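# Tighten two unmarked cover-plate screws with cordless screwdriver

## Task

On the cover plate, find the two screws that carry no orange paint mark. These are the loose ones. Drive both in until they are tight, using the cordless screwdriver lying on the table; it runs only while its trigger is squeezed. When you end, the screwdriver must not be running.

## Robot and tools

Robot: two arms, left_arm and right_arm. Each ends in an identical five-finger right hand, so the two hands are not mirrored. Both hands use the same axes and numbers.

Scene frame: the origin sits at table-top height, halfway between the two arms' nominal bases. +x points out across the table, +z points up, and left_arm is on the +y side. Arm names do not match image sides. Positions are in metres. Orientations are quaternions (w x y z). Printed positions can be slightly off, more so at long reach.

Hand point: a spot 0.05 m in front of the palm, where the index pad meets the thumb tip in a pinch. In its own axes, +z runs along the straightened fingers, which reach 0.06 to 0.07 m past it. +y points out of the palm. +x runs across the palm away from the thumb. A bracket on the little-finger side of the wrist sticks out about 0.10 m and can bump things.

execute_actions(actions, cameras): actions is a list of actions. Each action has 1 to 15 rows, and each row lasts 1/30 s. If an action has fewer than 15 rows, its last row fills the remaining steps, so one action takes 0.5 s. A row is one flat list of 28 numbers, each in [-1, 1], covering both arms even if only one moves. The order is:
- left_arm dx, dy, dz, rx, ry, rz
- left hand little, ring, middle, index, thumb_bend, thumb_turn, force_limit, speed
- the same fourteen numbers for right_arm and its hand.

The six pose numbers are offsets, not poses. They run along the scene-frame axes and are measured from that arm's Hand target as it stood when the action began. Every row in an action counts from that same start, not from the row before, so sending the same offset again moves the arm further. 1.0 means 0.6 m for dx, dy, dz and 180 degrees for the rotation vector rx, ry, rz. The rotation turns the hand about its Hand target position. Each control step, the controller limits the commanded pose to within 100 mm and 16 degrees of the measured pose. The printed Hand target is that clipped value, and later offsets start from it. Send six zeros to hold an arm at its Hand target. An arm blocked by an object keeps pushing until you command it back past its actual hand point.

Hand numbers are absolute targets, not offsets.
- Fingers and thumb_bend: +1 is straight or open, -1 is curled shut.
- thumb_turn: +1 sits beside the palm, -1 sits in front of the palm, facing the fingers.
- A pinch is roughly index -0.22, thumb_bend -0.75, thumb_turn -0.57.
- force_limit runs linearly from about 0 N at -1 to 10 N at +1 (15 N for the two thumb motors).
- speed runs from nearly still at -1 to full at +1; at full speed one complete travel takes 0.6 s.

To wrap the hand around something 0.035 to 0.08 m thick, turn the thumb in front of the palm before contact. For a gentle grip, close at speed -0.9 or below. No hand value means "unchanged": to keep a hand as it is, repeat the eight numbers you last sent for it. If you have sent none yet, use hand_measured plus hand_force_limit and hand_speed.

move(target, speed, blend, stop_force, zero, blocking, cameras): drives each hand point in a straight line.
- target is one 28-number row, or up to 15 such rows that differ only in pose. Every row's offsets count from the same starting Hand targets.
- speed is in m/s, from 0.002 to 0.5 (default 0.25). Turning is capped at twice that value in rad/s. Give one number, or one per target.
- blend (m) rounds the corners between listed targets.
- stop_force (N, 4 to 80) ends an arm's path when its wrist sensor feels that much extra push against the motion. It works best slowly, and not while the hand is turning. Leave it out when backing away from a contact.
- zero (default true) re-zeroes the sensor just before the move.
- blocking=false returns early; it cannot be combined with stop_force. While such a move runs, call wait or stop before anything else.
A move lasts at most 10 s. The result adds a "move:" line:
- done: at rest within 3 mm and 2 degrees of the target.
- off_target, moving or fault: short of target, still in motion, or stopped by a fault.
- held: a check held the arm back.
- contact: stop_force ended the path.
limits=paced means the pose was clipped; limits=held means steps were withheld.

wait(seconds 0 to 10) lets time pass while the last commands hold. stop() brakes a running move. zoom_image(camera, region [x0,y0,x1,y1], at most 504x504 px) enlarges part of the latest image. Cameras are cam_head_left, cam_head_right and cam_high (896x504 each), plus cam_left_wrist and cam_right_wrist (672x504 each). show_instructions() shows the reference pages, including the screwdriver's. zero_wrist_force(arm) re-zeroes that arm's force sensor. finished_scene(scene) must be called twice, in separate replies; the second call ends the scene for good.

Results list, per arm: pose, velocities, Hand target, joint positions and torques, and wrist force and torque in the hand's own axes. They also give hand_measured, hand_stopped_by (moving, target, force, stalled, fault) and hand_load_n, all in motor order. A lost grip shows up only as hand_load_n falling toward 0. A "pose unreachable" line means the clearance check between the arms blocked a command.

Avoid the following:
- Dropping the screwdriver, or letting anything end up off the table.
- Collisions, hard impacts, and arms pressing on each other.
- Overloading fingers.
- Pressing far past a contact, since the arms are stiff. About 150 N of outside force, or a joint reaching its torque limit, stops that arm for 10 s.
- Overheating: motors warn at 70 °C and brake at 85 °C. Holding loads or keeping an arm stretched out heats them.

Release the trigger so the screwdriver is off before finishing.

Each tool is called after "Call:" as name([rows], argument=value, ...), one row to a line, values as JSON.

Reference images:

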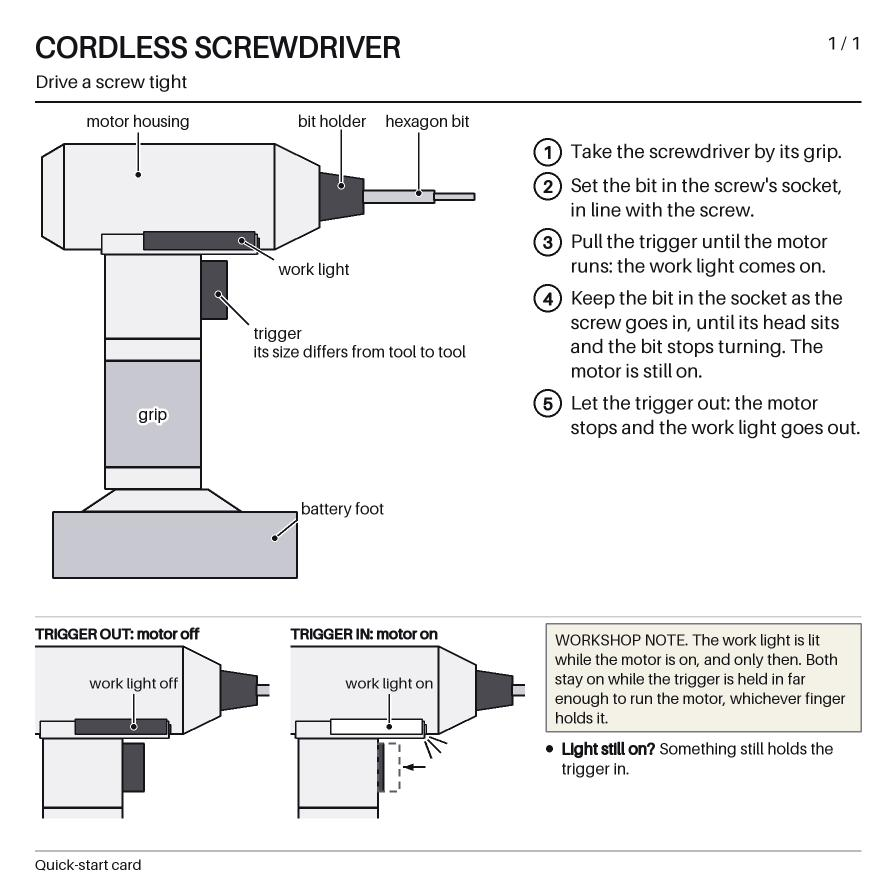

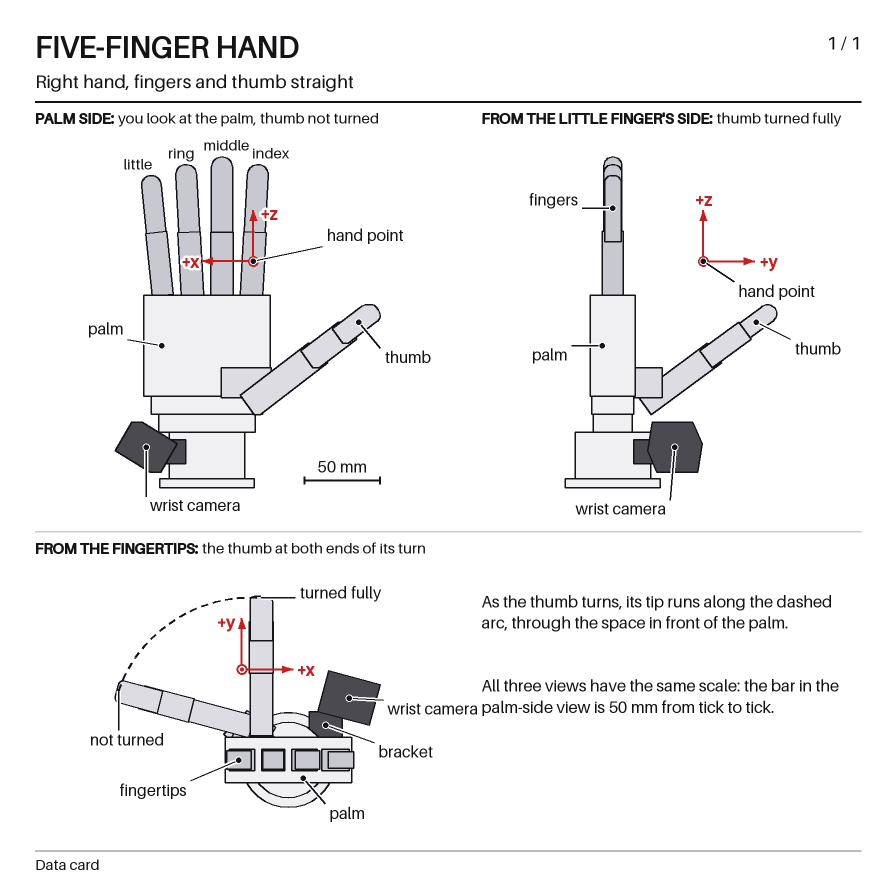

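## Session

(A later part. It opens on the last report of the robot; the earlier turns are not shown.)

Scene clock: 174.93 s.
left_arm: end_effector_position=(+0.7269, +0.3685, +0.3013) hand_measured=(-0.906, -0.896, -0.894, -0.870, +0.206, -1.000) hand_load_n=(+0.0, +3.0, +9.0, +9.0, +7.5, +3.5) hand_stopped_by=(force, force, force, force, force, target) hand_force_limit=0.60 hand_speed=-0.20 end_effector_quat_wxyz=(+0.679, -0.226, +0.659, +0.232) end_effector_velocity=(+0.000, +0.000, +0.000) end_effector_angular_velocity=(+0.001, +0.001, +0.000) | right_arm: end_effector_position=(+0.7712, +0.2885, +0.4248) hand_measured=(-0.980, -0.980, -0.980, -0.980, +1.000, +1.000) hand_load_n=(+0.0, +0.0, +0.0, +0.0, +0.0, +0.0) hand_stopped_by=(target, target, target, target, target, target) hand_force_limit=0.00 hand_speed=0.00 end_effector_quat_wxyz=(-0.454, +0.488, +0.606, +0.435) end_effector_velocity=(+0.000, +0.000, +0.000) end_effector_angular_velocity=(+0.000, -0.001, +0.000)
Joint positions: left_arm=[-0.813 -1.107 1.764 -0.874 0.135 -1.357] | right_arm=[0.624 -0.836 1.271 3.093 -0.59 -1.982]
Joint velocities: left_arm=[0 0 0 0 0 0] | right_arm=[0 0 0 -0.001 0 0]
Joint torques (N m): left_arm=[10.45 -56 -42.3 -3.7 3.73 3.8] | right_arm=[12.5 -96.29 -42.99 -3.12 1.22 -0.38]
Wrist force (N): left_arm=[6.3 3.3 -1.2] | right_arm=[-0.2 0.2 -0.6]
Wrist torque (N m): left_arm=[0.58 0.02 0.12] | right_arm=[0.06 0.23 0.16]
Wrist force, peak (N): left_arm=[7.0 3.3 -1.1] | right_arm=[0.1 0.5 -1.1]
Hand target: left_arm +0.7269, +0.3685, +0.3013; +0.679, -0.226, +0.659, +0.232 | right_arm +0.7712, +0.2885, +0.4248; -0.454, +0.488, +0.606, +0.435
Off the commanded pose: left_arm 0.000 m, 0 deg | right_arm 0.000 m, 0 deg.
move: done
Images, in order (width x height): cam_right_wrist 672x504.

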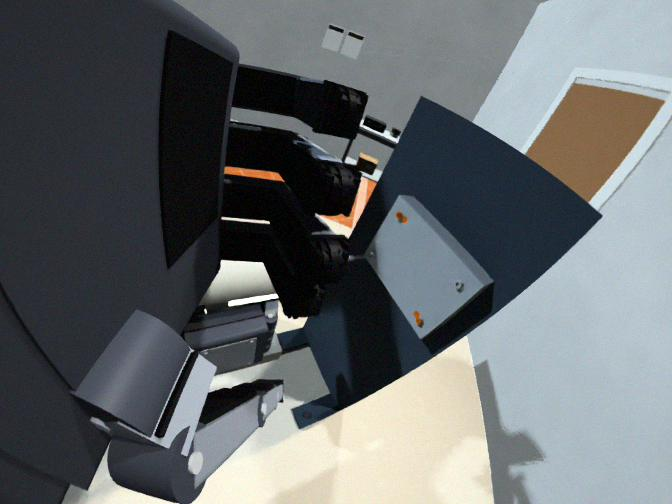

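Call:
move(target=[0.0157,0.0123,0,0,0,0,-0.98,-0.98,-0.98,-0.9,-0.97,-1,0.6,-0.2,0,0,0,0,0,0,-0.98,-0.98,-0.98,-0.98,1,1,0,0.0], speed=0.004, stop_force=6, cameras=["cam_right_wrist"])

Call:
zoom_image(camera="cam_right_wrist", region=[345, 240, 385, 270])

Call:
zoom_image(camera="cam_right_wrist", region=[360, 245, 380, 265])

Scene clock: 178.63 s.
left_arm: end_effector_position=(+0.7342, +0.3741, +0.3013) hand_measured=(-0.906, -0.896, -0.894, -0.870, +0.206, -1.000) hand_load_n=(+0.0, +3.0, +8.5, +8.5, +7.5, +3.5) hand_stopped_by=(force, force, force, force, force, target) hand_force_limit=0.60 hand_speed=-0.20 end_effector_quat_wxyz=(+0.679, -0.226, +0.659, +0.232) end_effector_velocity=(+0.000, +0.000, +0.000) end_effector_angular_velocity=(+0.001, +0.001, +0.000) | right_arm: end_effector_position=(+0.7712, +0.2885, +0.4248) hand_measured=(-0.980, -0.980, -0.980, -0.980, +1.000, +1.000) hand_load_n=(+0.0, +0.0, +0.0, +0.0, +0.0, +0.0) hand_stopped_by=(target, target, target, target, target, target) hand_force_limit=0.00 hand_speed=0.00 end_effector_quat_wxyz=(-0.454, +0.488, +0.606, +0.435) end_effector_velocity=(+0.000, +0.000, +0.001) end_effector_angular_velocity=(+0.000, +0.000, +0.000)
Joint positions: left_arm=[-0.801 -1.1 1.752 -0.851 0.147 -1.374] | right_arm=[0.624 -0.836 1.271 3.093 -0.59 -1.982]
Joint velocities: left_arm=[0 0 0 0.001 0 0.001] | right_arm=[0 -0.001 0 0.001 0 0]
Joint torques (N m): left_arm=[-14.56 -88.35 -26.91 -4.28 -1.15 4.39] | right_arm=[12.79 -97.32 -44.78 -3.8 1.38 -0.37]
Wrist force (N): left_arm=[6.5 3.3 -1.6] | right_arm=[0.2 0.3 -1.0]
Wrist torque (N m): left_arm=[0.61 0.01 0.14] | right_arm=[0.09 0.17 0.20]
Wrist force, peak (N): left_arm=[7.9 3.3 -8.6] | right_arm=[0.0 0.6 -1.2]
Hand target: left_arm +0.7342, +0.3741, +0.3013; +0.679, -0.226, +0.659, +0.232 | right_arm +0.7712, +0.2885, +0.4248; -0.454, +0.488, +0.606, +0.435
Off the commanded pose: left_arm 0.003 m, 0 deg | right_arm 0.000 m, 0 deg.
move: contact (left_arm)
Images, in order (width x height): cam_right_wrist 672x504.

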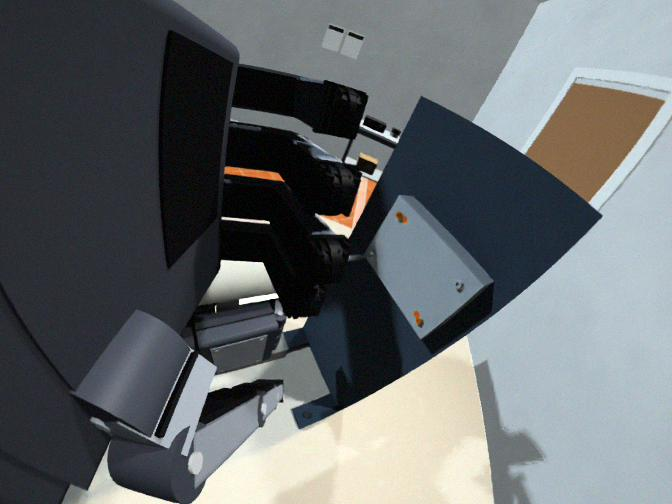

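Scaled by 12.600 from the camera's 672x504 image, which has a finer 960x720 frame.

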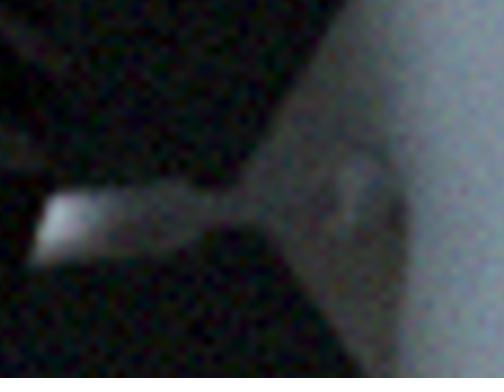

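Scaled by 25.200 from the camera's 672x504 image, which has a finer 960x720 frame.

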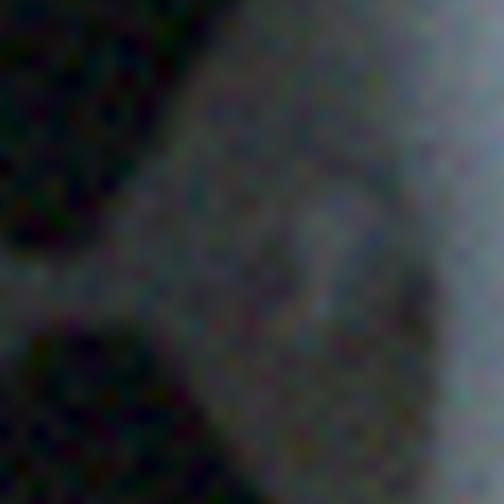

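Call:
move(target=[0.0053,0.0041,0,0,0,0,-0.98,-0.98,-0.98,-0.9,-0.97,-1,0.6,-0.2,0,0,0,0,0,0,-0.98,-0.98,-0.98,-0.98,1,1,0,0.0], speed=0.004, stop_force=14, cameras=["cam_right_wrist"])

Call:
zoom_image(camera="cam_right_wrist", region=[345, 240, 385, 270])

Call:
zoom_image(camera="cam_right_wrist", region=[360, 245, 380, 265])

Scene clock: 180.17 s.
left_arm: end_effector_position=(+0.7347, +0.3746, +0.3014) hand_measured=(-0.906, -0.896, -0.894, -0.870, +0.206, -1.000) hand_load_n=(+0.0, +2.5, +8.0, +8.5, +8.0, +3.0) hand_stopped_by=(force, force, force, force, force, target) hand_force_limit=0.60 hand_speed=-0.20 end_effector_quat_wxyz=(+0.679, -0.226, +0.659, +0.232) end_effector_velocity=(+0.000, +0.001, +0.000) end_effector_angular_velocity=(+0.000, +0.000, +0.002) | right_arm: end_effector_position=(+0.7712, +0.2885, +0.4248) hand_measured=(-0.980, -0.980, -0.980, -0.980, +1.000, +1.000) hand_load_n=(+0.0, +0.0, +0.0, +0.0, +0.0, +0.0) hand_stopped_by=(target, target, target, target, target, target) hand_force_limit=0.00 hand_speed=0.00 end_effector_quat_wxyz=(-0.454, +0.488, +0.606, +0.435) end_effector_velocity=(+0.000, +0.000, -0.001) end_effector_angular_velocity=(-0.001, +0.000, +0.000)
Joint positions: left_arm=[-0.8 -1.1 1.751 -0.85 0.148 -1.375] | right_arm=[0.624 -0.836 1.271 3.093 -0.59 -1.982]
Joint velocities: left_arm=[0.001 -0.001 0 0.001 -0.001 0] | right_arm=[0 0.001 0 0 0 0]
Joint torques (N m): left_arm=[-15.11 -86.41 -25.48 -4.37 -1.19 3.96] | right_arm=[12.3 -96.96 -44.6 -4.13 1.15 -0.21]
Wrist force (N): left_arm=[6.6 3.1 -1.1] | right_arm=[0.2 0.0 -0.6]
Wrist torque (N m): left_arm=[0.52 -0.03 0.13] | right_arm=[0.03 0.17 0.19]
Wrist force, peak (N): left_arm=[10.6 2.9 -15.6] | right_arm=[-0.4 0.5 -1.1]
Hand target: left_arm +0.7347, +0.3746, +0.3014; +0.679, -0.226, +0.659, +0.232 | right_arm +0.7712, +0.2885, +0.4248; -0.454, +0.488, +0.606, +0.435
Off the commanded pose: left_arm 0.003 m, 0 deg | right_arm 0.000 m, 0 deg.
move: contact (left_arm)
Images, in order (width x height): cam_right_wrist 672x504.

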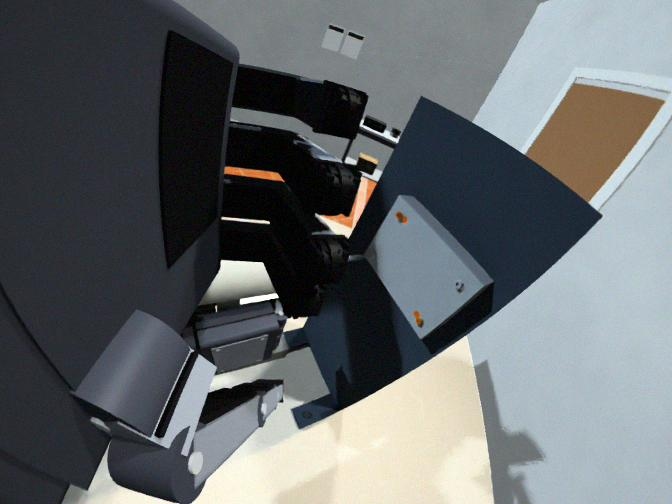

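Scaled by 12.600 from the camera's 672x504 image, which has a finer 960x720 frame.

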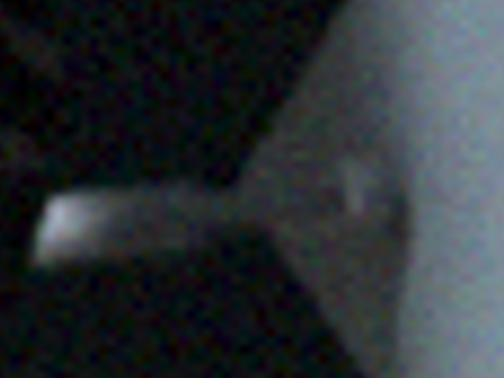

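Scaled by 25.200 from the camera's 672x504 image, which has a finer 960x720 frame.

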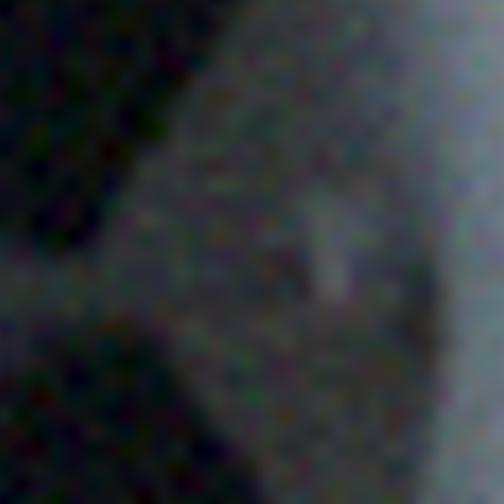

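Call:
move(target=[0.0033,0.0026,0,0,0,0,-0.98,-0.98,-0.98,-0.9,-0.97,-1,0.6,-0.2,0,0,0,0,0,0,-0.98,-0.98,-0.98,-0.98,1,1,0,0.0], speed=0.004, cameras=["cam_right_wrist"])

Call:
zoom_image(camera="cam_right_wrist", region=[345, 240, 385, 270])

Call:
zoom_image(camera="cam_right_wrist", region=[200, 250, 290, 330])

Scene clock: 182.47 s.
left_arm: end_effector_position=(+0.7367, +0.3762, +0.3013) hand_measured=(-0.906, -0.896, -0.894, -0.870, +0.206, -1.000) hand_load_n=(+0.0, +1.5, +6.0, +8.5, +10.0, -0.5) hand_stopped_by=(force, force, force, force, force, target) hand_force_limit=0.60 hand_speed=-0.20 end_effector_quat_wxyz=(+0.679, -0.226, +0.659, +0.232) end_effector_velocity=(+0.000, +0.000, +0.000) end_effector_angular_velocity=(+0.000, +0.000, +0.001) | right_arm: end_effector_position=(+0.7712, +0.2885, +0.4248) hand_measured=(-0.980, -0.980, -0.980, -0.980, +1.000, +1.000) hand_load_n=(+0.0, +0.0, +0.0, +0.0, +0.0, +0.0) hand_stopped_by=(target, target, target, target, target, target) hand_force_limit=0.00 hand_speed=0.00 end_effector_quat_wxyz=(-0.454, +0.488, +0.606, +0.435) end_effector_velocity=(+0.000, +0.000, +0.001) end_effector_angular_velocity=(+0.000, -0.001, +0.000)
Joint positions: left_arm=[-0.797 -1.098 1.748 -0.844 0.151 -1.379] | right_arm=[0.624 -0.836 1.271 3.093 -0.59 -1.982]
Joint velocities: left_arm=[0.001 0 0 -0.001 0 0.001] | right_arm=[0 -0.001 0 0 0 0]
Joint torques (N m): left_arm=[28.53 -64.6 -57.53 1.56 5.19 -3.02] | right_arm=[11.88 -97.97 -44.61 -4.63 1.2 -0.5]
Wrist force (N): left_arm=[15.9 5.4 -33.4] | right_arm=[0.1 0.2 -1.1]
Wrist torque (N m): left_arm=[1.32 0.07 0.30] | right_arm=[0.09 0.18 0.19]
Wrist force, peak (N): left_arm=[17.3 5.1 -38.4] | right_arm=[0.0 0.4 -1.1]
Hand target: left_arm +0.7367, +0.3762, +0.3014; +0.679, -0.226, +0.659, +0.232 | right_arm +0.7712, +0.2885, +0.4248; -0.454, +0.488, +0.606, +0.435
Off the commanded pose: left_arm 0.000 m, 0 deg | right_arm 0.000 m, 0 deg.
move: done
Images, in order (width x height): cam_right_wrist 672x504.

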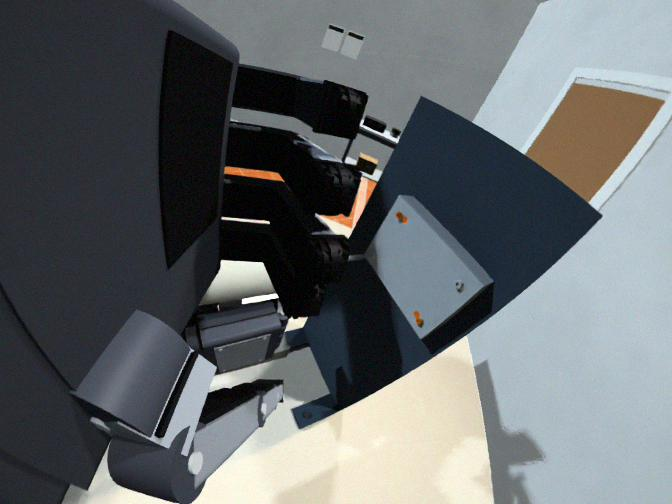

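Scaled by 12.600 from the camera's 672x504 image, which has a finer 960x720 frame.

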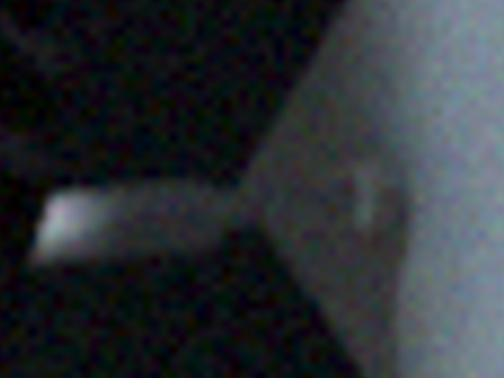

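Scaled by 5.600 from the camera's 672x504 image, which has a finer 960x720 frame.

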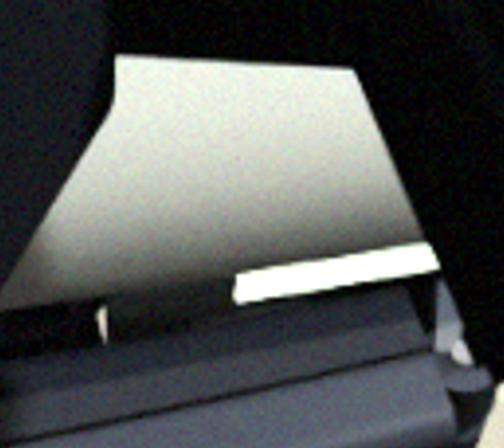

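Call:
wait(seconds=1, cameras=["cam_right_wrist"])

Call:
zoom_image(camera="cam_right_wrist", region=[345, 240, 385, 270])

Scene clock: 183.60 s.
left_arm: end_effector_position=(+0.7367, +0.3762, +0.3014) hand_measured=(-0.906, -0.896, -0.894, -0.870, +0.206, -1.000) hand_load_n=(+0.0, +2.0, +7.5, +8.5, +9.0, +0.5) hand_stopped_by=(force, force, force, force, force, target) hand_force_limit=0.60 hand_speed=-0.20 end_effector_quat_wxyz=(+0.679, -0.226, +0.659, +0.232) end_effector_velocity=(+0.000, +0.000, +0.000) end_effector_angular_velocity=(+0.001, +0.001, -0.001) | right_arm: end_effector_position=(+0.7712, +0.2885, +0.4248) hand_measured=(-0.980, -0.980, -0.980, -0.980, +1.000, +1.000) hand_load_n=(+0.0, +0.0, +0.0, +0.0, +0.0, +0.0) hand_stopped_by=(target, target, target, target, target, target) hand_force_limit=0.00 hand_speed=0.00 end_effector_quat_wxyz=(-0.454, +0.488, +0.606, +0.435) end_effector_velocity=(+0.000, +0.000, +0.001) end_effector_angular_velocity=(+0.000, -0.001, +0.000)
Joint positions: left_arm=[-0.797 -1.098 1.748 -0.844 0.151 -1.379] | right_arm=[0.624 -0.836 1.271 3.093 -0.59 -1.982]
Joint velocities: left_arm=[-0.001 0 0 0 0 0] | right_arm=[0 -0.001 0 0 0 0]
Joint torques (N m): left_arm=[-6.85 -79.46 -28.53 -1.45 0.1 0.39] | right_arm=[11.69 -98.73 -43.95 -4.96 1.1 -0.26]
Wrist force (N): left_arm=[8.9 4.0 -8.7] | right_arm=[0.0 0.7 -0.4]
Wrist torque (N m): left_arm=[0.70 0.02 -0.71] | right_arm=[0.11 0.18 0.20]
Wrist force, peak (N): left_arm=[13.7 5.1 -26.8] | right_arm=[-0.2 0.6 -1.0]
Hand target: left_arm +0.7367, +0.3762, +0.3014; +0.679, -0.226, +0.659, +0.232 | right_arm +0.7712, +0.2885, +0.4248; -0.454, +0.488, +0.606, +0.435
Off the commanded pose: left_arm 0.000 m, 0 deg | right_arm 0.000 m, 0 deg.
wait: 1.00 s; at rest by 0.03 s
Images, in order (width x height): cam_right_wrist 672x504.

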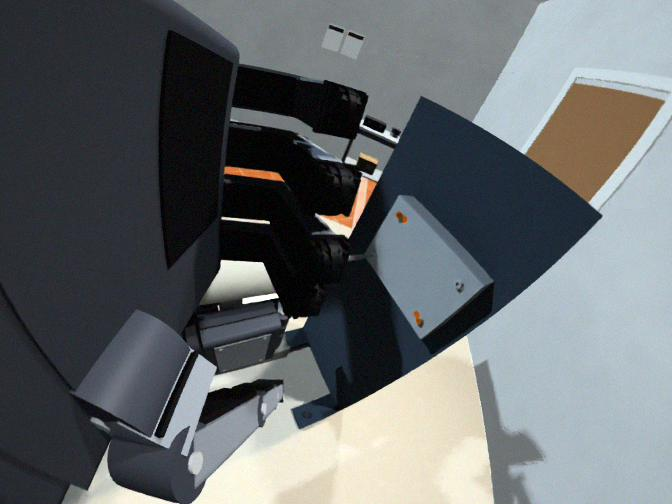

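Scaled by 12.600 from the camera's 672x504 image, which has a finer 960x720 frame.

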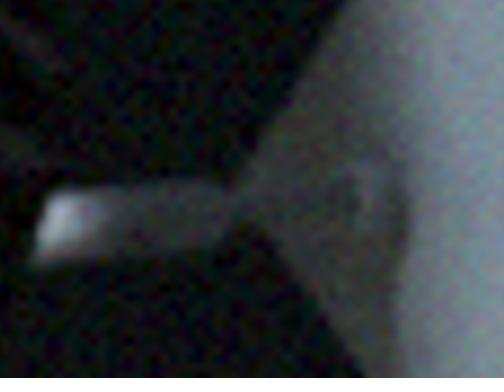

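Call:
move(target=[0.0013,0.001,0,0,0,0,-0.98,-0.98,-0.98,-0.9,-0.97,-1,0.6,-0.2,0,0,0,0,0,0,-0.98,-0.98,-0.98,-0.98,1,1,0,0.0], speed=0.004, cameras=["cam_right_wrist"])

Call:
wait(seconds=0.7, cameras=["cam_right_wrist"])

Call:
zoom_image(camera="cam_right_wrist", region=[345, 240, 385, 270])

Scene clock: 184.57 s.
left_arm: end_effector_position=(+0.7375, +0.3767, +0.3013) hand_measured=(-0.906, -0.896, -0.894, -0.870, +0.206, -1.000) hand_load_n=(+0.0, +1.5, +5.5, +8.0, +11.0, -1.5) hand_stopped_by=(force, force, force, force, force, target) hand_force_limit=0.60 hand_speed=-0.20 end_effector_quat_wxyz=(+0.679, -0.226, +0.659, +0.232) end_effector_velocity=(+0.000, -0.001, +0.000) end_effector_angular_velocity=(+0.001, +0.001, -0.001) | right_arm: end_effector_position=(+0.7712, +0.2885, +0.4248) hand_measured=(-0.980, -0.980, -0.980, -0.980, +1.000, +1.000) hand_load_n=(+0.0, +0.0, +0.0, +0.0, +0.0, +0.0) hand_stopped_by=(target, target, target, target, target, target) hand_force_limit=0.00 hand_speed=0.00 end_effector_quat_wxyz=(-0.454, +0.488, +0.606, +0.435) end_effector_velocity=(+0.000, +0.000, -0.001) end_effector_angular_velocity=(+0.000, +0.000, +0.000)
Joint positions: left_arm=[-0.796 -1.098 1.747 -0.842 0.152 -1.381] | right_arm=[0.624 -0.836 1.271 3.093 -0.59 -1.982]
Joint velocities: left_arm=[-0.001 0 0 0 0 0.001] | right_arm=[0 0.001 0 -0.001 0 0]
Joint torques (N m): left_arm=[35.73 -66.94 -60.88 1.3 5.66 -2.22] | right_arm=[11.38 -98.21 -44.24 -4.9 1.23 -0.39]
Wrist force (N): left_arm=[19.9 5.7 -45.1] | right_arm=[-0.1 0.6 -0.8]
Wrist torque (N m): left_arm=[1.67 0.04 -0.44] | right_arm=[0.12 0.21 0.18]
Wrist force, peak (N): left_arm=[19.9 5.7 -45.1] | right_arm=[-0.1 0.2 -1.1]
Hand target: left_arm +0.7375, +0.3768, +0.3014; +0.679, -0.226, +0.659, +0.232 | right_arm +0.7712, +0.2885, +0.4248; -0.454, +0.488, +0.606, +0.435
Off the commanded pose: left_arm 0.000 m, 0 deg | right_arm 0.000 m, 0 deg.
move: done
Images, in order (width x height): cam_right_wrist 672x504.

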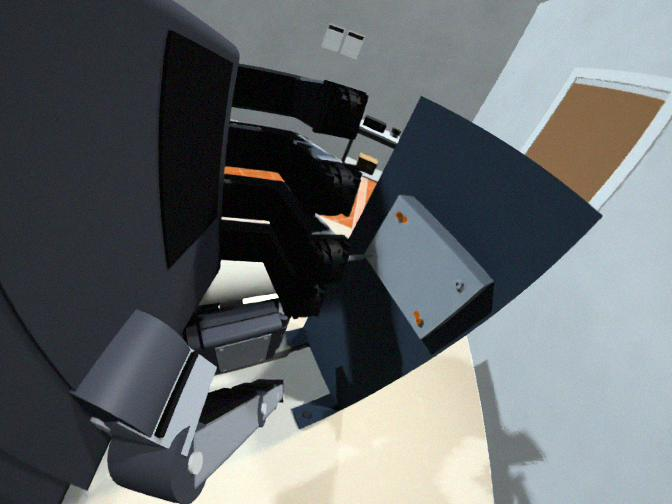

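Scene clock: 185.27 s.
left_arm: end_effector_position=(+0.7375, +0.3768, +0.3014) hand_measured=(-0.906, -0.896, -0.894, -0.870, +0.206, -1.000) hand_load_n=(+0.0, +1.0, +5.5, +8.5, +11.0, -2.0) hand_stopped_by=(force, force, force, force, force, target) hand_force_limit=0.60 hand_speed=-0.20 end_effector_quat_wxyz=(+0.679, -0.226, +0.659, +0.232) end_effector_velocity=(+0.000, +0.000, +0.000) end_effector_angular_velocity=(+0.002, +0.001, +0.000) | right_arm: end_effector_position=(+0.7712, +0.2885, +0.4248) hand_measured=(-0.980, -0.980, -0.980, -0.980, +1.000, +1.000) hand_load_n=(+0.0, +0.0, +0.0, +0.0, +0.0, +0.0) hand_stopped_by=(target, target, target, target, target, target) hand_force_limit=0.00 hand_speed=0.00 end_effector_quat_wxyz=(-0.454, +0.488, +0.606, +0.435) end_effector_velocity=(+0.000, +0.000, -0.002) end_effector_angular_velocity=(-0.002, +0.002, +0.000)
Joint positions: left_arm=[-0.796 -1.098 1.747 -0.842 0.152 -1.381] | right_arm=[0.624 -0.836 1.271 3.093 -0.59 -1.982]
Joint velocities: left_arm=[0 0 0 0 0 0.002] | right_arm=[0 0.002 0 0.001 0 0]
Joint torques (N m): left_arm=[36.13 -67.81 -60.43 -0.55 6.06 -0.95] | right_arm=[12.09 -97.87 -43.8 -4.88 1.11 -0.33]
Wrist force (N): left_arm=[20.3 5.4 -46.8] | right_arm=[-0.3 0.3 -0.8]
Wrist torque (N m): left_arm=[1.69 0.07 -0.44] | right_arm=[0.08 0.24 0.16]
Wrist force, peak (N): left_arm=[20.7 5.6 -47.5] | right_arm=[-0.4 0.1 -0.9]
Hand target: left_arm +0.7375, +0.3768, +0.3014; +0.679, -0.226, +0.659, +0.232 | right_arm +0.7712, +0.2885, +0.4248; -0.454, +0.488, +0.606, +0.435
Off the commanded pose: left_arm 0.000 m, 0 deg | right_arm 0.000 m, 0 deg.
wait: 0.70 s; at rest by 0.17 s
Images, in order (width x height): cam_right_wrist 672x504.

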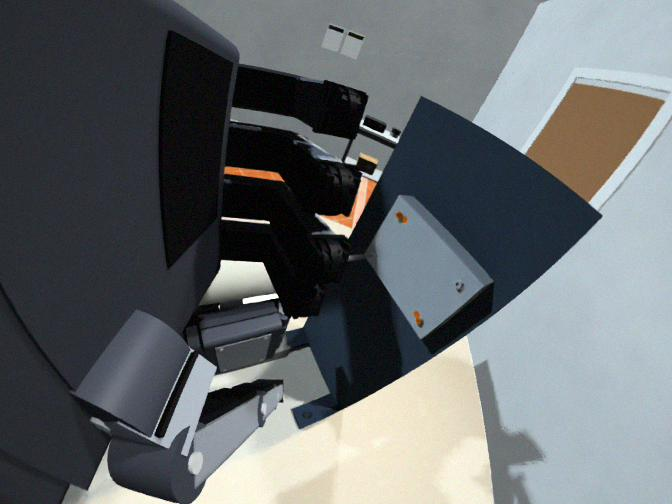

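Scaled by 12.600 from the camera's 672x504 image, which has a finer 960x720 frame.

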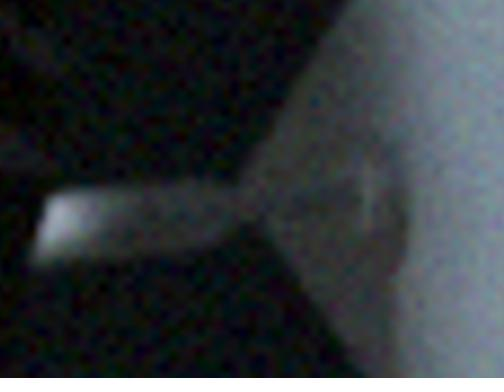

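Call:
move(target=[-0.0024,-0.0018,0,0,0,0,-0.98,-0.98,-0.98,-0.9,-0.97,-1,0.6,-0.2,0,0,0,0,0,0,-0.98,-0.98,-0.98,-0.98,1,1,0,0.0], speed=0.01, cameras=["cam_right_wrist"])

Call:
zoom_image(camera="cam_right_wrist", region=[345, 240, 385, 270])

Scene clock: 186.17 s.
left_arm: end_effector_position=(+0.7361, +0.3758, +0.3014) hand_measured=(-0.906, -0.896, -0.894, -0.870, +0.206, -1.000) hand_load_n=(+0.0, +2.5, +9.0, +8.5, +7.5, +3.5) hand_stopped_by=(force, force, force, force, force, target) hand_force_limit=0.60 hand_speed=-0.20 end_effector_quat_wxyz=(+0.679, -0.226, +0.659, +0.232) end_effector_velocity=(+0.000, +0.001, +0.000) end_effector_angular_velocity=(+0.000, +0.000, +0.001) | right_arm: end_effector_position=(+0.7712, +0.2885, +0.4248) hand_measured=(-0.980, -0.980, -0.980, -0.980, +1.000, +1.000) hand_load_n=(+0.0, +0.0, +0.0, +0.0, +0.0, +0.0) hand_stopped_by=(target, target, target, target, target, target) hand_force_limit=0.00 hand_speed=0.00 end_effector_quat_wxyz=(-0.454, +0.488, +0.606, +0.435) end_effector_velocity=(+0.000, +0.000, -0.001) end_effector_angular_velocity=(-0.001, +0.001, +0.000)
Joint positions: left_arm=[-0.798 -1.099 1.749 -0.846 0.15 -1.378] | right_arm=[0.624 -0.836 1.271 3.093 -0.59 -1.982]
Joint velocities: left_arm=[0.001 0 0 0 0 0] | right_arm=[0 0.001 0 0.001 0 0]
Joint torques (N m): left_arm=[-24.76 -80.82 -19.97 -3.12 -2.35 4.64] | right_arm=[11.42 -99.38 -44 -4.93 1.12 -0.41]
Wrist force (N): left_arm=[0.3 2.8 17.2] | right_arm=[0.1 0.2 -0.8]
Wrist torque (N m): left_arm=[-0.05 -0.21 -0.91] | right_arm=[0.07 0.18 0.19]
Wrist force, peak (N): left_arm=[20.9 5.2 -47.5] | right_arm=[-0.1 0.5 -1.2]
Hand target: left_arm +0.7360, +0.3757, +0.3014; +0.679, -0.226, +0.659, +0.232 | right_arm +0.7712, +0.2885, +0.4248; -0.454, +0.488, +0.606, +0.435
Off the commanded pose: left_arm 0.000 m, 0 deg | right_arm 0.000 m, 0 deg.
move: done
Images, in order (width x height): cam_right_wrist 672x504.

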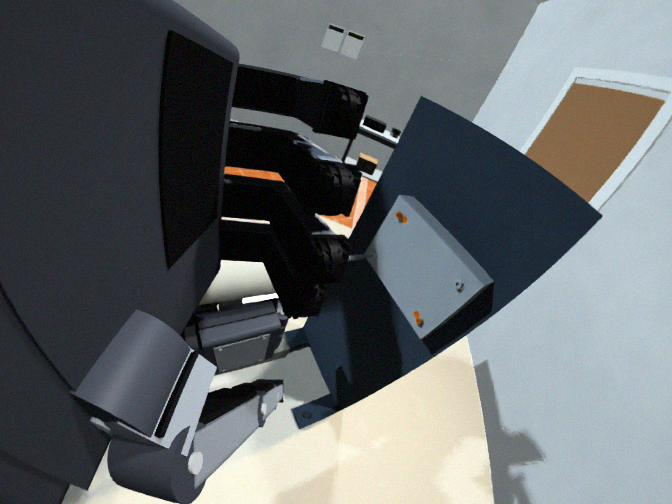

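Scaled by 12.600 from the camera's 672x504 image, which has a finer 960x720 frame.

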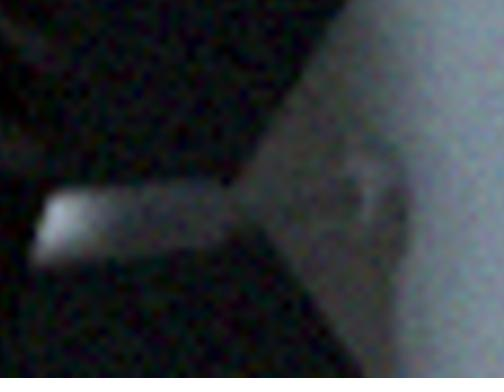

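Call:
move(target=[0,0,0,0,0,0,-0.98,-0.98,-0.98,-0.3,-0.97,-1,0.0,-0.2,0,0,0,0,0,0,-0.98,-0.98,-0.98,-0.98,1,1,0,0.0], speed=0.01, cameras=["cam_right_wrist"])

Call:
move(target=[-0.0262,-0.0206,0,0,0,0,-0.98,-0.98,-0.98,-0.3,-0.97,-1,0.0,-0.2,0,0,0,0,0,0,-0.98,-0.98,-0.98,-0.98,1,1,0,0.0], speed=0.02, cameras=["cam_right_wrist"])

Call:
zoom_image(camera="cam_right_wrist", region=[345, 240, 385, 270])

Call:
zoom_image(camera="cam_right_wrist", region=[200, 250, 290, 330])

Scene clock: 187.20 s.
left_arm: end_effector_position=(+0.7360, +0.3756, +0.3014) hand_measured=(-0.906, -0.896, -0.894, -0.300, +0.206, -1.000) hand_load_n=(+0.0, +4.0, +11.0, +0.0, +5.5, +4.0) hand_stopped_by=(force, force, force, target, force, target) hand_force_limit=0.00 hand_speed=-0.20 end_effector_quat_wxyz=(+0.679, -0.226, +0.659, +0.232) end_effector_velocity=(+0.000, +0.000, +0.000) end_effector_angular_velocity=(+0.000, +0.000, +0.000) | right_arm: end_effector_position=(+0.7712, +0.2885, +0.4248) hand_measured=(-0.980, -0.980, -0.980, -0.980, +1.000, +1.000) hand_load_n=(+0.0, -0.5, +0.0, +0.0, +0.0, +0.0) hand_stopped_by=(target, target, target, target, target, target) hand_force_limit=0.00 hand_speed=0.00 end_effector_quat_wxyz=(-0.454, +0.488, +0.606, +0.435) end_effector_velocity=(+0.000, +0.000, -0.002) end_effector_angular_velocity=(-0.001, +0.001, +0.000)
Joint positions: left_arm=[-0.798 -1.099 1.749 -0.846 0.15 -1.378] | right_arm=[0.624 -0.836 1.271 3.093 -0.59 -1.982]
Joint velocities: left_arm=[0 0 0 0 0 0] | right_arm=[0 0.001 0 0 0 0]
Joint torques (N m): left_arm=[-4.67 -59.06 -27.52 0.02 -1.87 2.76] | right_arm=[10.98 -99.14 -44.11 -5.04 1.24 -0.28]
Wrist force (N): left_arm=[5.2 1.5 -1.7] | right_arm=[0.0 0.2 -0.7]
Wrist torque (N m): left_arm=[1.03 0.06 0.19] | right_arm=[0.06 0.20 0.18]
Wrist force, peak (N): left_arm=[-0.7 3.3 19.1] | right_arm=[0.2 0.5 -0.9]
Hand target: left_arm +0.7360, +0.3757, +0.3014; +0.679, -0.226, +0.659, +0.232 | right_arm +0.7712, +0.2885, +0.4248; -0.454, +0.488, +0.606, +0.435
Off the commanded pose: left_arm 0.000 m, 0 deg | right_arm 0.000 m, 0 deg.
move: done
Images, in order (width x height): cam_right_wrist 672x504.

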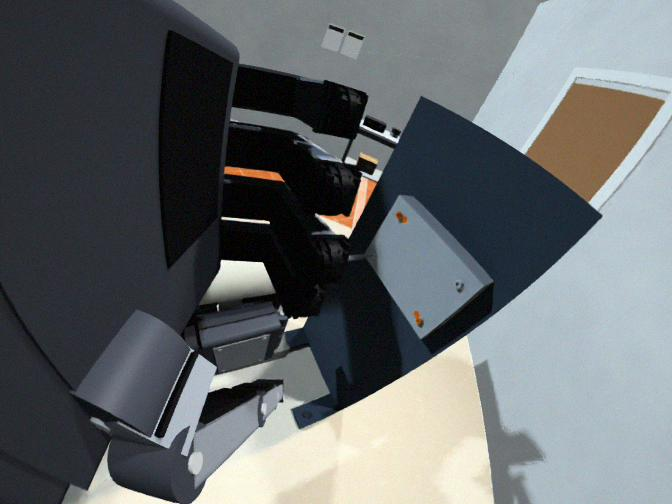

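Scene clock: 188.53 s.
left_arm: end_effector_position=(+0.7202, +0.3633, +0.3014) hand_measured=(-0.906, -0.896, -0.894, -0.300, +0.206, -1.000) hand_load_n=(+0.5, +4.0, +10.5, +0.5, +5.0, +2.5) hand_stopped_by=(force, force, force, target, force, target) hand_force_limit=0.00 hand_speed=-0.20 end_effector_quat_wxyz=(+0.679, -0.226, +0.659, +0.232) end_effector_velocity=(+0.000, +0.000, +0.000) end_effector_angular_velocity=(-0.001, -0.001, +0.000) | right_arm: end_effector_position=(+0.7712, +0.2885, +0.4248) hand_measured=(-0.980, -0.980, -0.980, -0.980, +1.000, +1.000) hand_load_n=(+0.0, +0.0, +0.0, +0.0, +0.0, +0.0) hand_stopped_by=(target, target, target, target, target, target) hand_force_limit=0.00 hand_speed=0.00 end_effector_quat_wxyz=(-0.454, +0.488, +0.606, +0.435) end_effector_velocity=(+0.000, +0.000, +0.000) end_effector_angular_velocity=(+0.000, +0.000, +0.000)
Joint positions: left_arm=[-0.824 -1.114 1.775 -0.898 0.124 -1.337] | right_arm=[0.624 -0.836 1.271 3.093 -0.59 -1.982]
Joint velocities: left_arm=[0 0 0 0 0 -0.001] | right_arm=[0 0 0 0 0 0]
Joint torques (N m): left_arm=[9.53 -76.63 -28.8 -3.81 2.86 3.7] | right_arm=[10.73 -99.51 -43.92 -5.07 1.38 -0.21]
Wrist force (N): left_arm=[5.5 4.1 -2.2] | right_arm=[-0.2 0.0 -0.9]
Wrist torque (N m): left_arm=[0.74 0.17 0.10] | right_arm=[0.04 0.23 0.16]
Wrist force, peak (N): left_arm=[6.2 4.3 -2.2] | right_arm=[0.0 0.8 -1.1]
Hand target: left_arm +0.7203, +0.3633, +0.3014; +0.679, -0.226, +0.659, +0.232 | right_arm +0.7712, +0.2885, +0.4248; -0.454, +0.488, +0.606, +0.435
Off the commanded pose: left_arm 0.000 m, 0 deg | right_arm 0.000 m, 0 deg.
move: done
Images, in order (width x height): cam_right_wrist 672x504.

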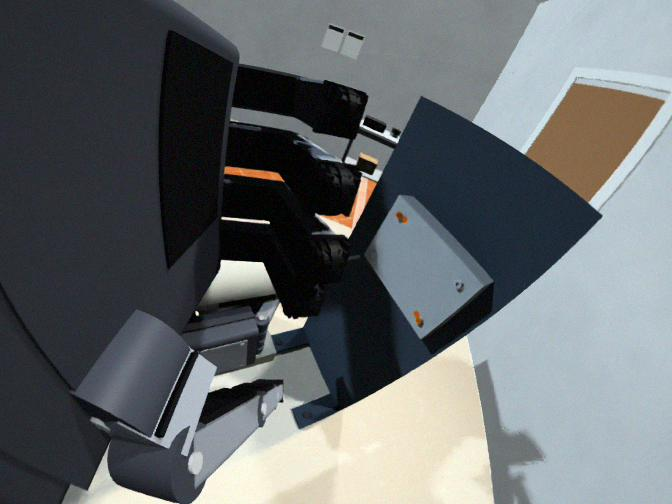

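Scaled by 12.600 from the camera's 672x504 image, which has a finer 960x720 frame.

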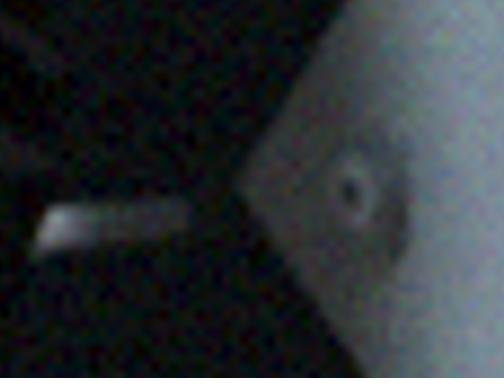

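Scaled by 5.600 from the camera's 672x504 image, which has a finer 960x720 frame.

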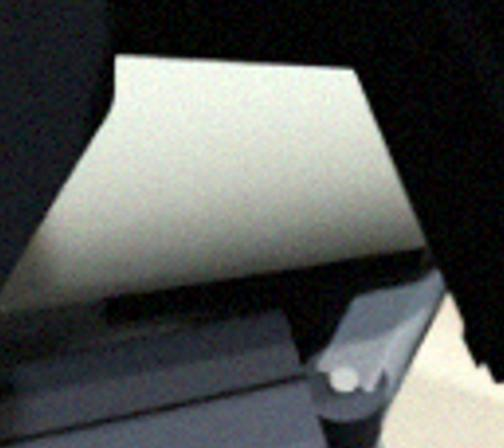

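Call:
move(target=[-0.105,-0.082,0,0,0,0,-0.98,-0.98,-0.98,-0.3,-0.97,-1,0.0,-0.2,0,0,0,0,0,0,-0.98,-0.98,-0.98,-0.98,1,1,0,0.0], speed=0.08)

Call:
zoom_image(camera="cam_right_wrist", region=[360, 243, 384, 267])

Call:
zoom_image(camera="cam_right_wrist", region=[448, 274, 472, 298])

Call:
zoom_image(camera="cam_right_wrist", region=[390, 206, 414, 230])

Call:
zoom_image(camera="cam_right_wrist", region=[406, 308, 430, 332])

Scene clock: 190.50 s.
left_arm: end_effector_position=(+0.6574, +0.3144, +0.3013) hand_measured=(-0.906, -0.896, -0.894, -0.300, +0.206, -1.000) hand_load_n=(+0.5, +4.0, +11.0, +0.0, +5.5, +3.0) hand_stopped_by=(force, force, force, target, force, target) hand_force_limit=0.00 hand_speed=-0.20 end_effector_quat_wxyz=(+0.674, -0.225, +0.666, +0.227) end_effector_velocity=(+0.000, -0.001, +0.000) end_effector_angular_velocity=(+0.000, +0.000, -0.001) | right_arm: end_effector_position=(+0.7712, +0.2885, +0.4248) hand_measured=(-0.980, -0.980, -0.980, -0.980, +1.000, +1.000) hand_load_n=(+0.0, +0.0, +0.0, +0.0, -0.5, +0.0) hand_stopped_by=(target, target, target, target, target, target) hand_force_limit=0.00 hand_speed=0.00 end_effector_quat_wxyz=(-0.454, +0.488, +0.606, +0.435) end_effector_velocity=(+0.000, +0.000, +0.000) end_effector_angular_velocity=(+0.000, -0.001, +0.000)
Joint positions: left_arm=[-0.934 -1.183 1.909 -1.289 0.024 -1.009] | right_arm=[0.624 -0.836 1.271 3.093 -0.59 -1.982]
Joint velocities: left_arm=[0 0 -0.001 0 0 0] | right_arm=[0 0 0 -0.001 0 0]
Joint torques (N m): left_arm=[3.05 -65 -49.3 -3.47 2.73 -0.02] | right_arm=[10.36 -99.42 -43.25 -5.03 1.15 -0.27]
Wrist force (N): left_arm=[5.9 4.3 -1.9] | right_arm=[-0.3 0.5 -1.0]
Wrist torque (N m): left_arm=[0.79 0.11 0.16] | right_arm=[0.13 0.25 0.16]
Wrist force, peak (N): left_arm=[6.2 4.2 -2.3] | right_arm=[-0.4 0.4 -1.1]
Hand target: left_arm +0.6572, +0.3141, +0.3013; +0.679, -0.226, +0.659, +0.232 | right_arm +0.7712, +0.2885, +0.4248; -0.454, +0.488, +0.606, +0.435
Off the commanded pose: left_arm 0.000 m, 1 deg | right_arm 0.000 m, 0 deg.
move: done

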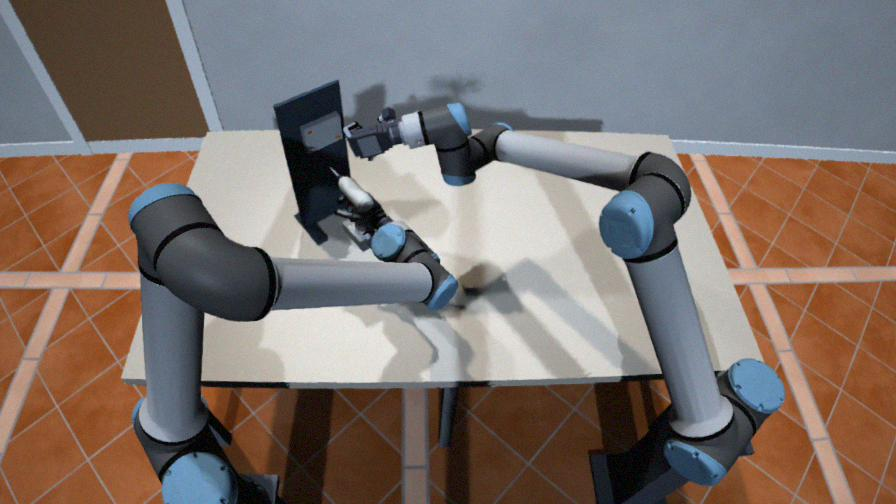

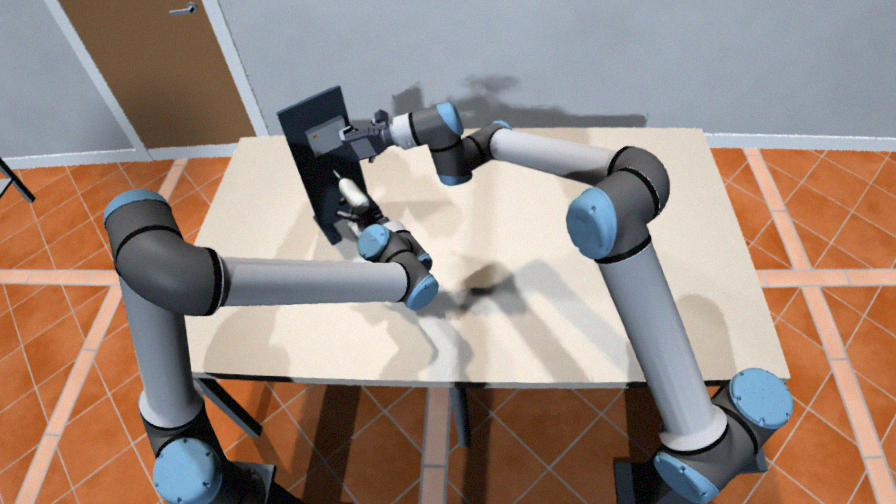

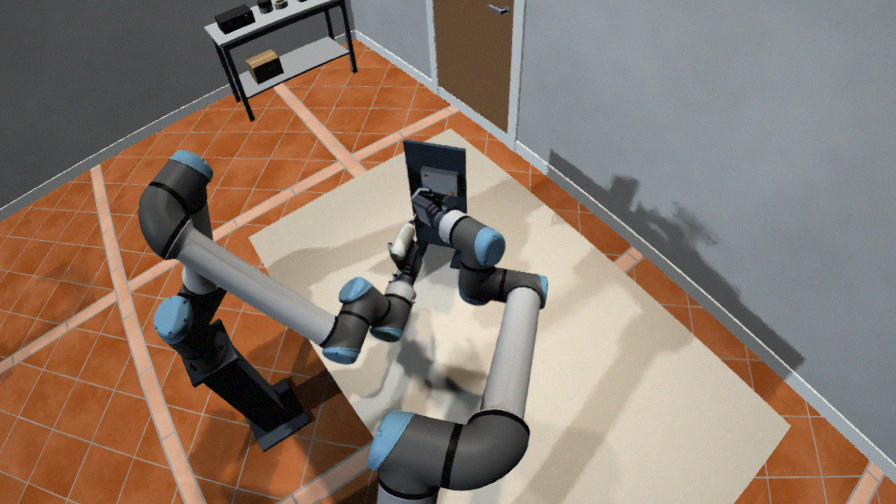

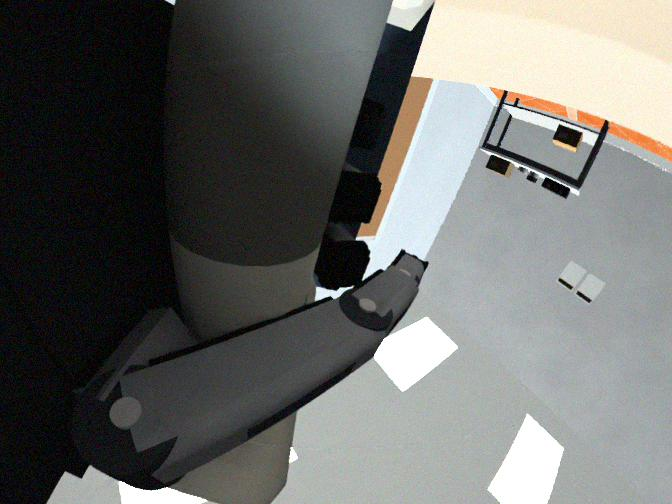

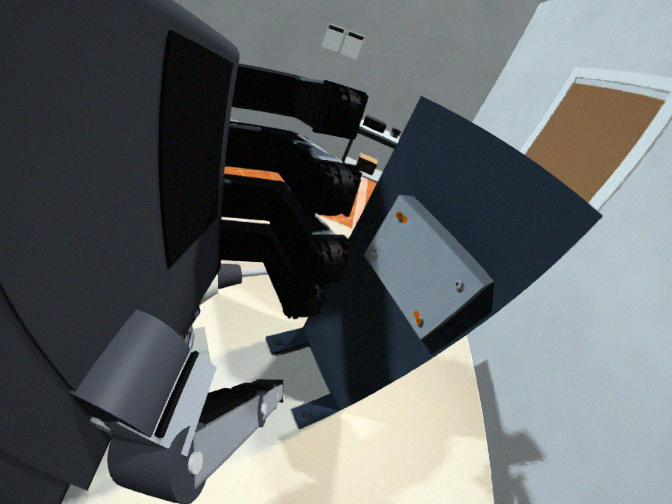

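Scaled by 21.000 from the camera's 672x504 image, which has a finer 960x720 frame.

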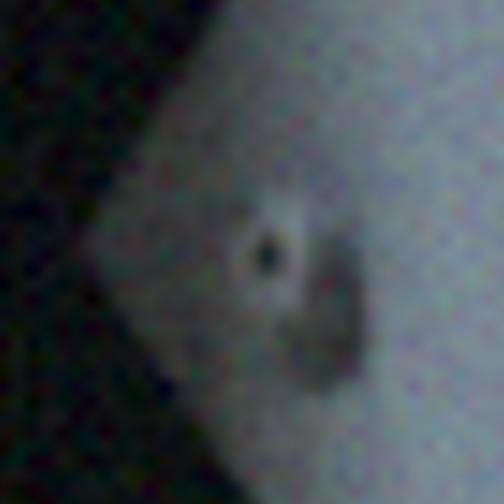

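Scaled by 21.000 from the camera's 672x504 image, which has a finer 960x720 frame.

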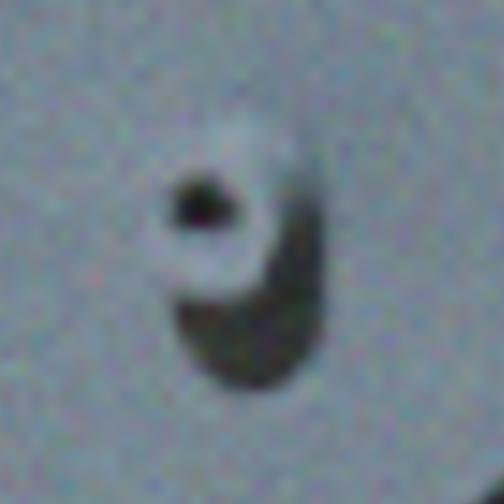

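Scaled by 21.000 from the camera's 672x504 image, which has a finer 960x720 frame.

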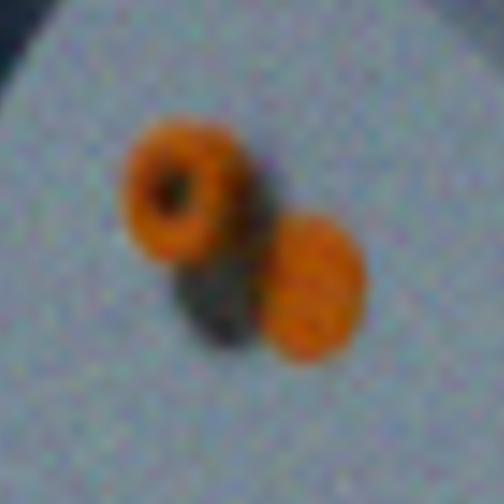

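Scaled by 21.000 from the camera's 672x504 image, which has a finer 960x720 frame.

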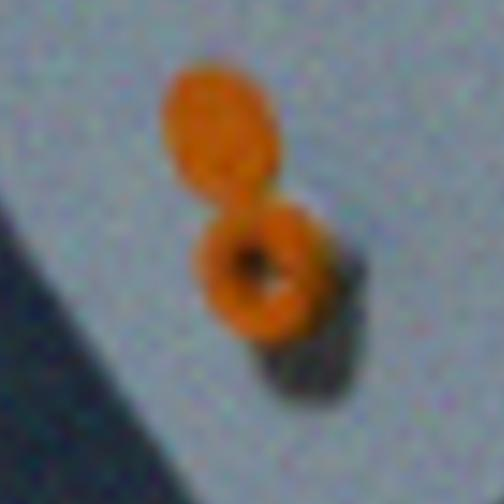

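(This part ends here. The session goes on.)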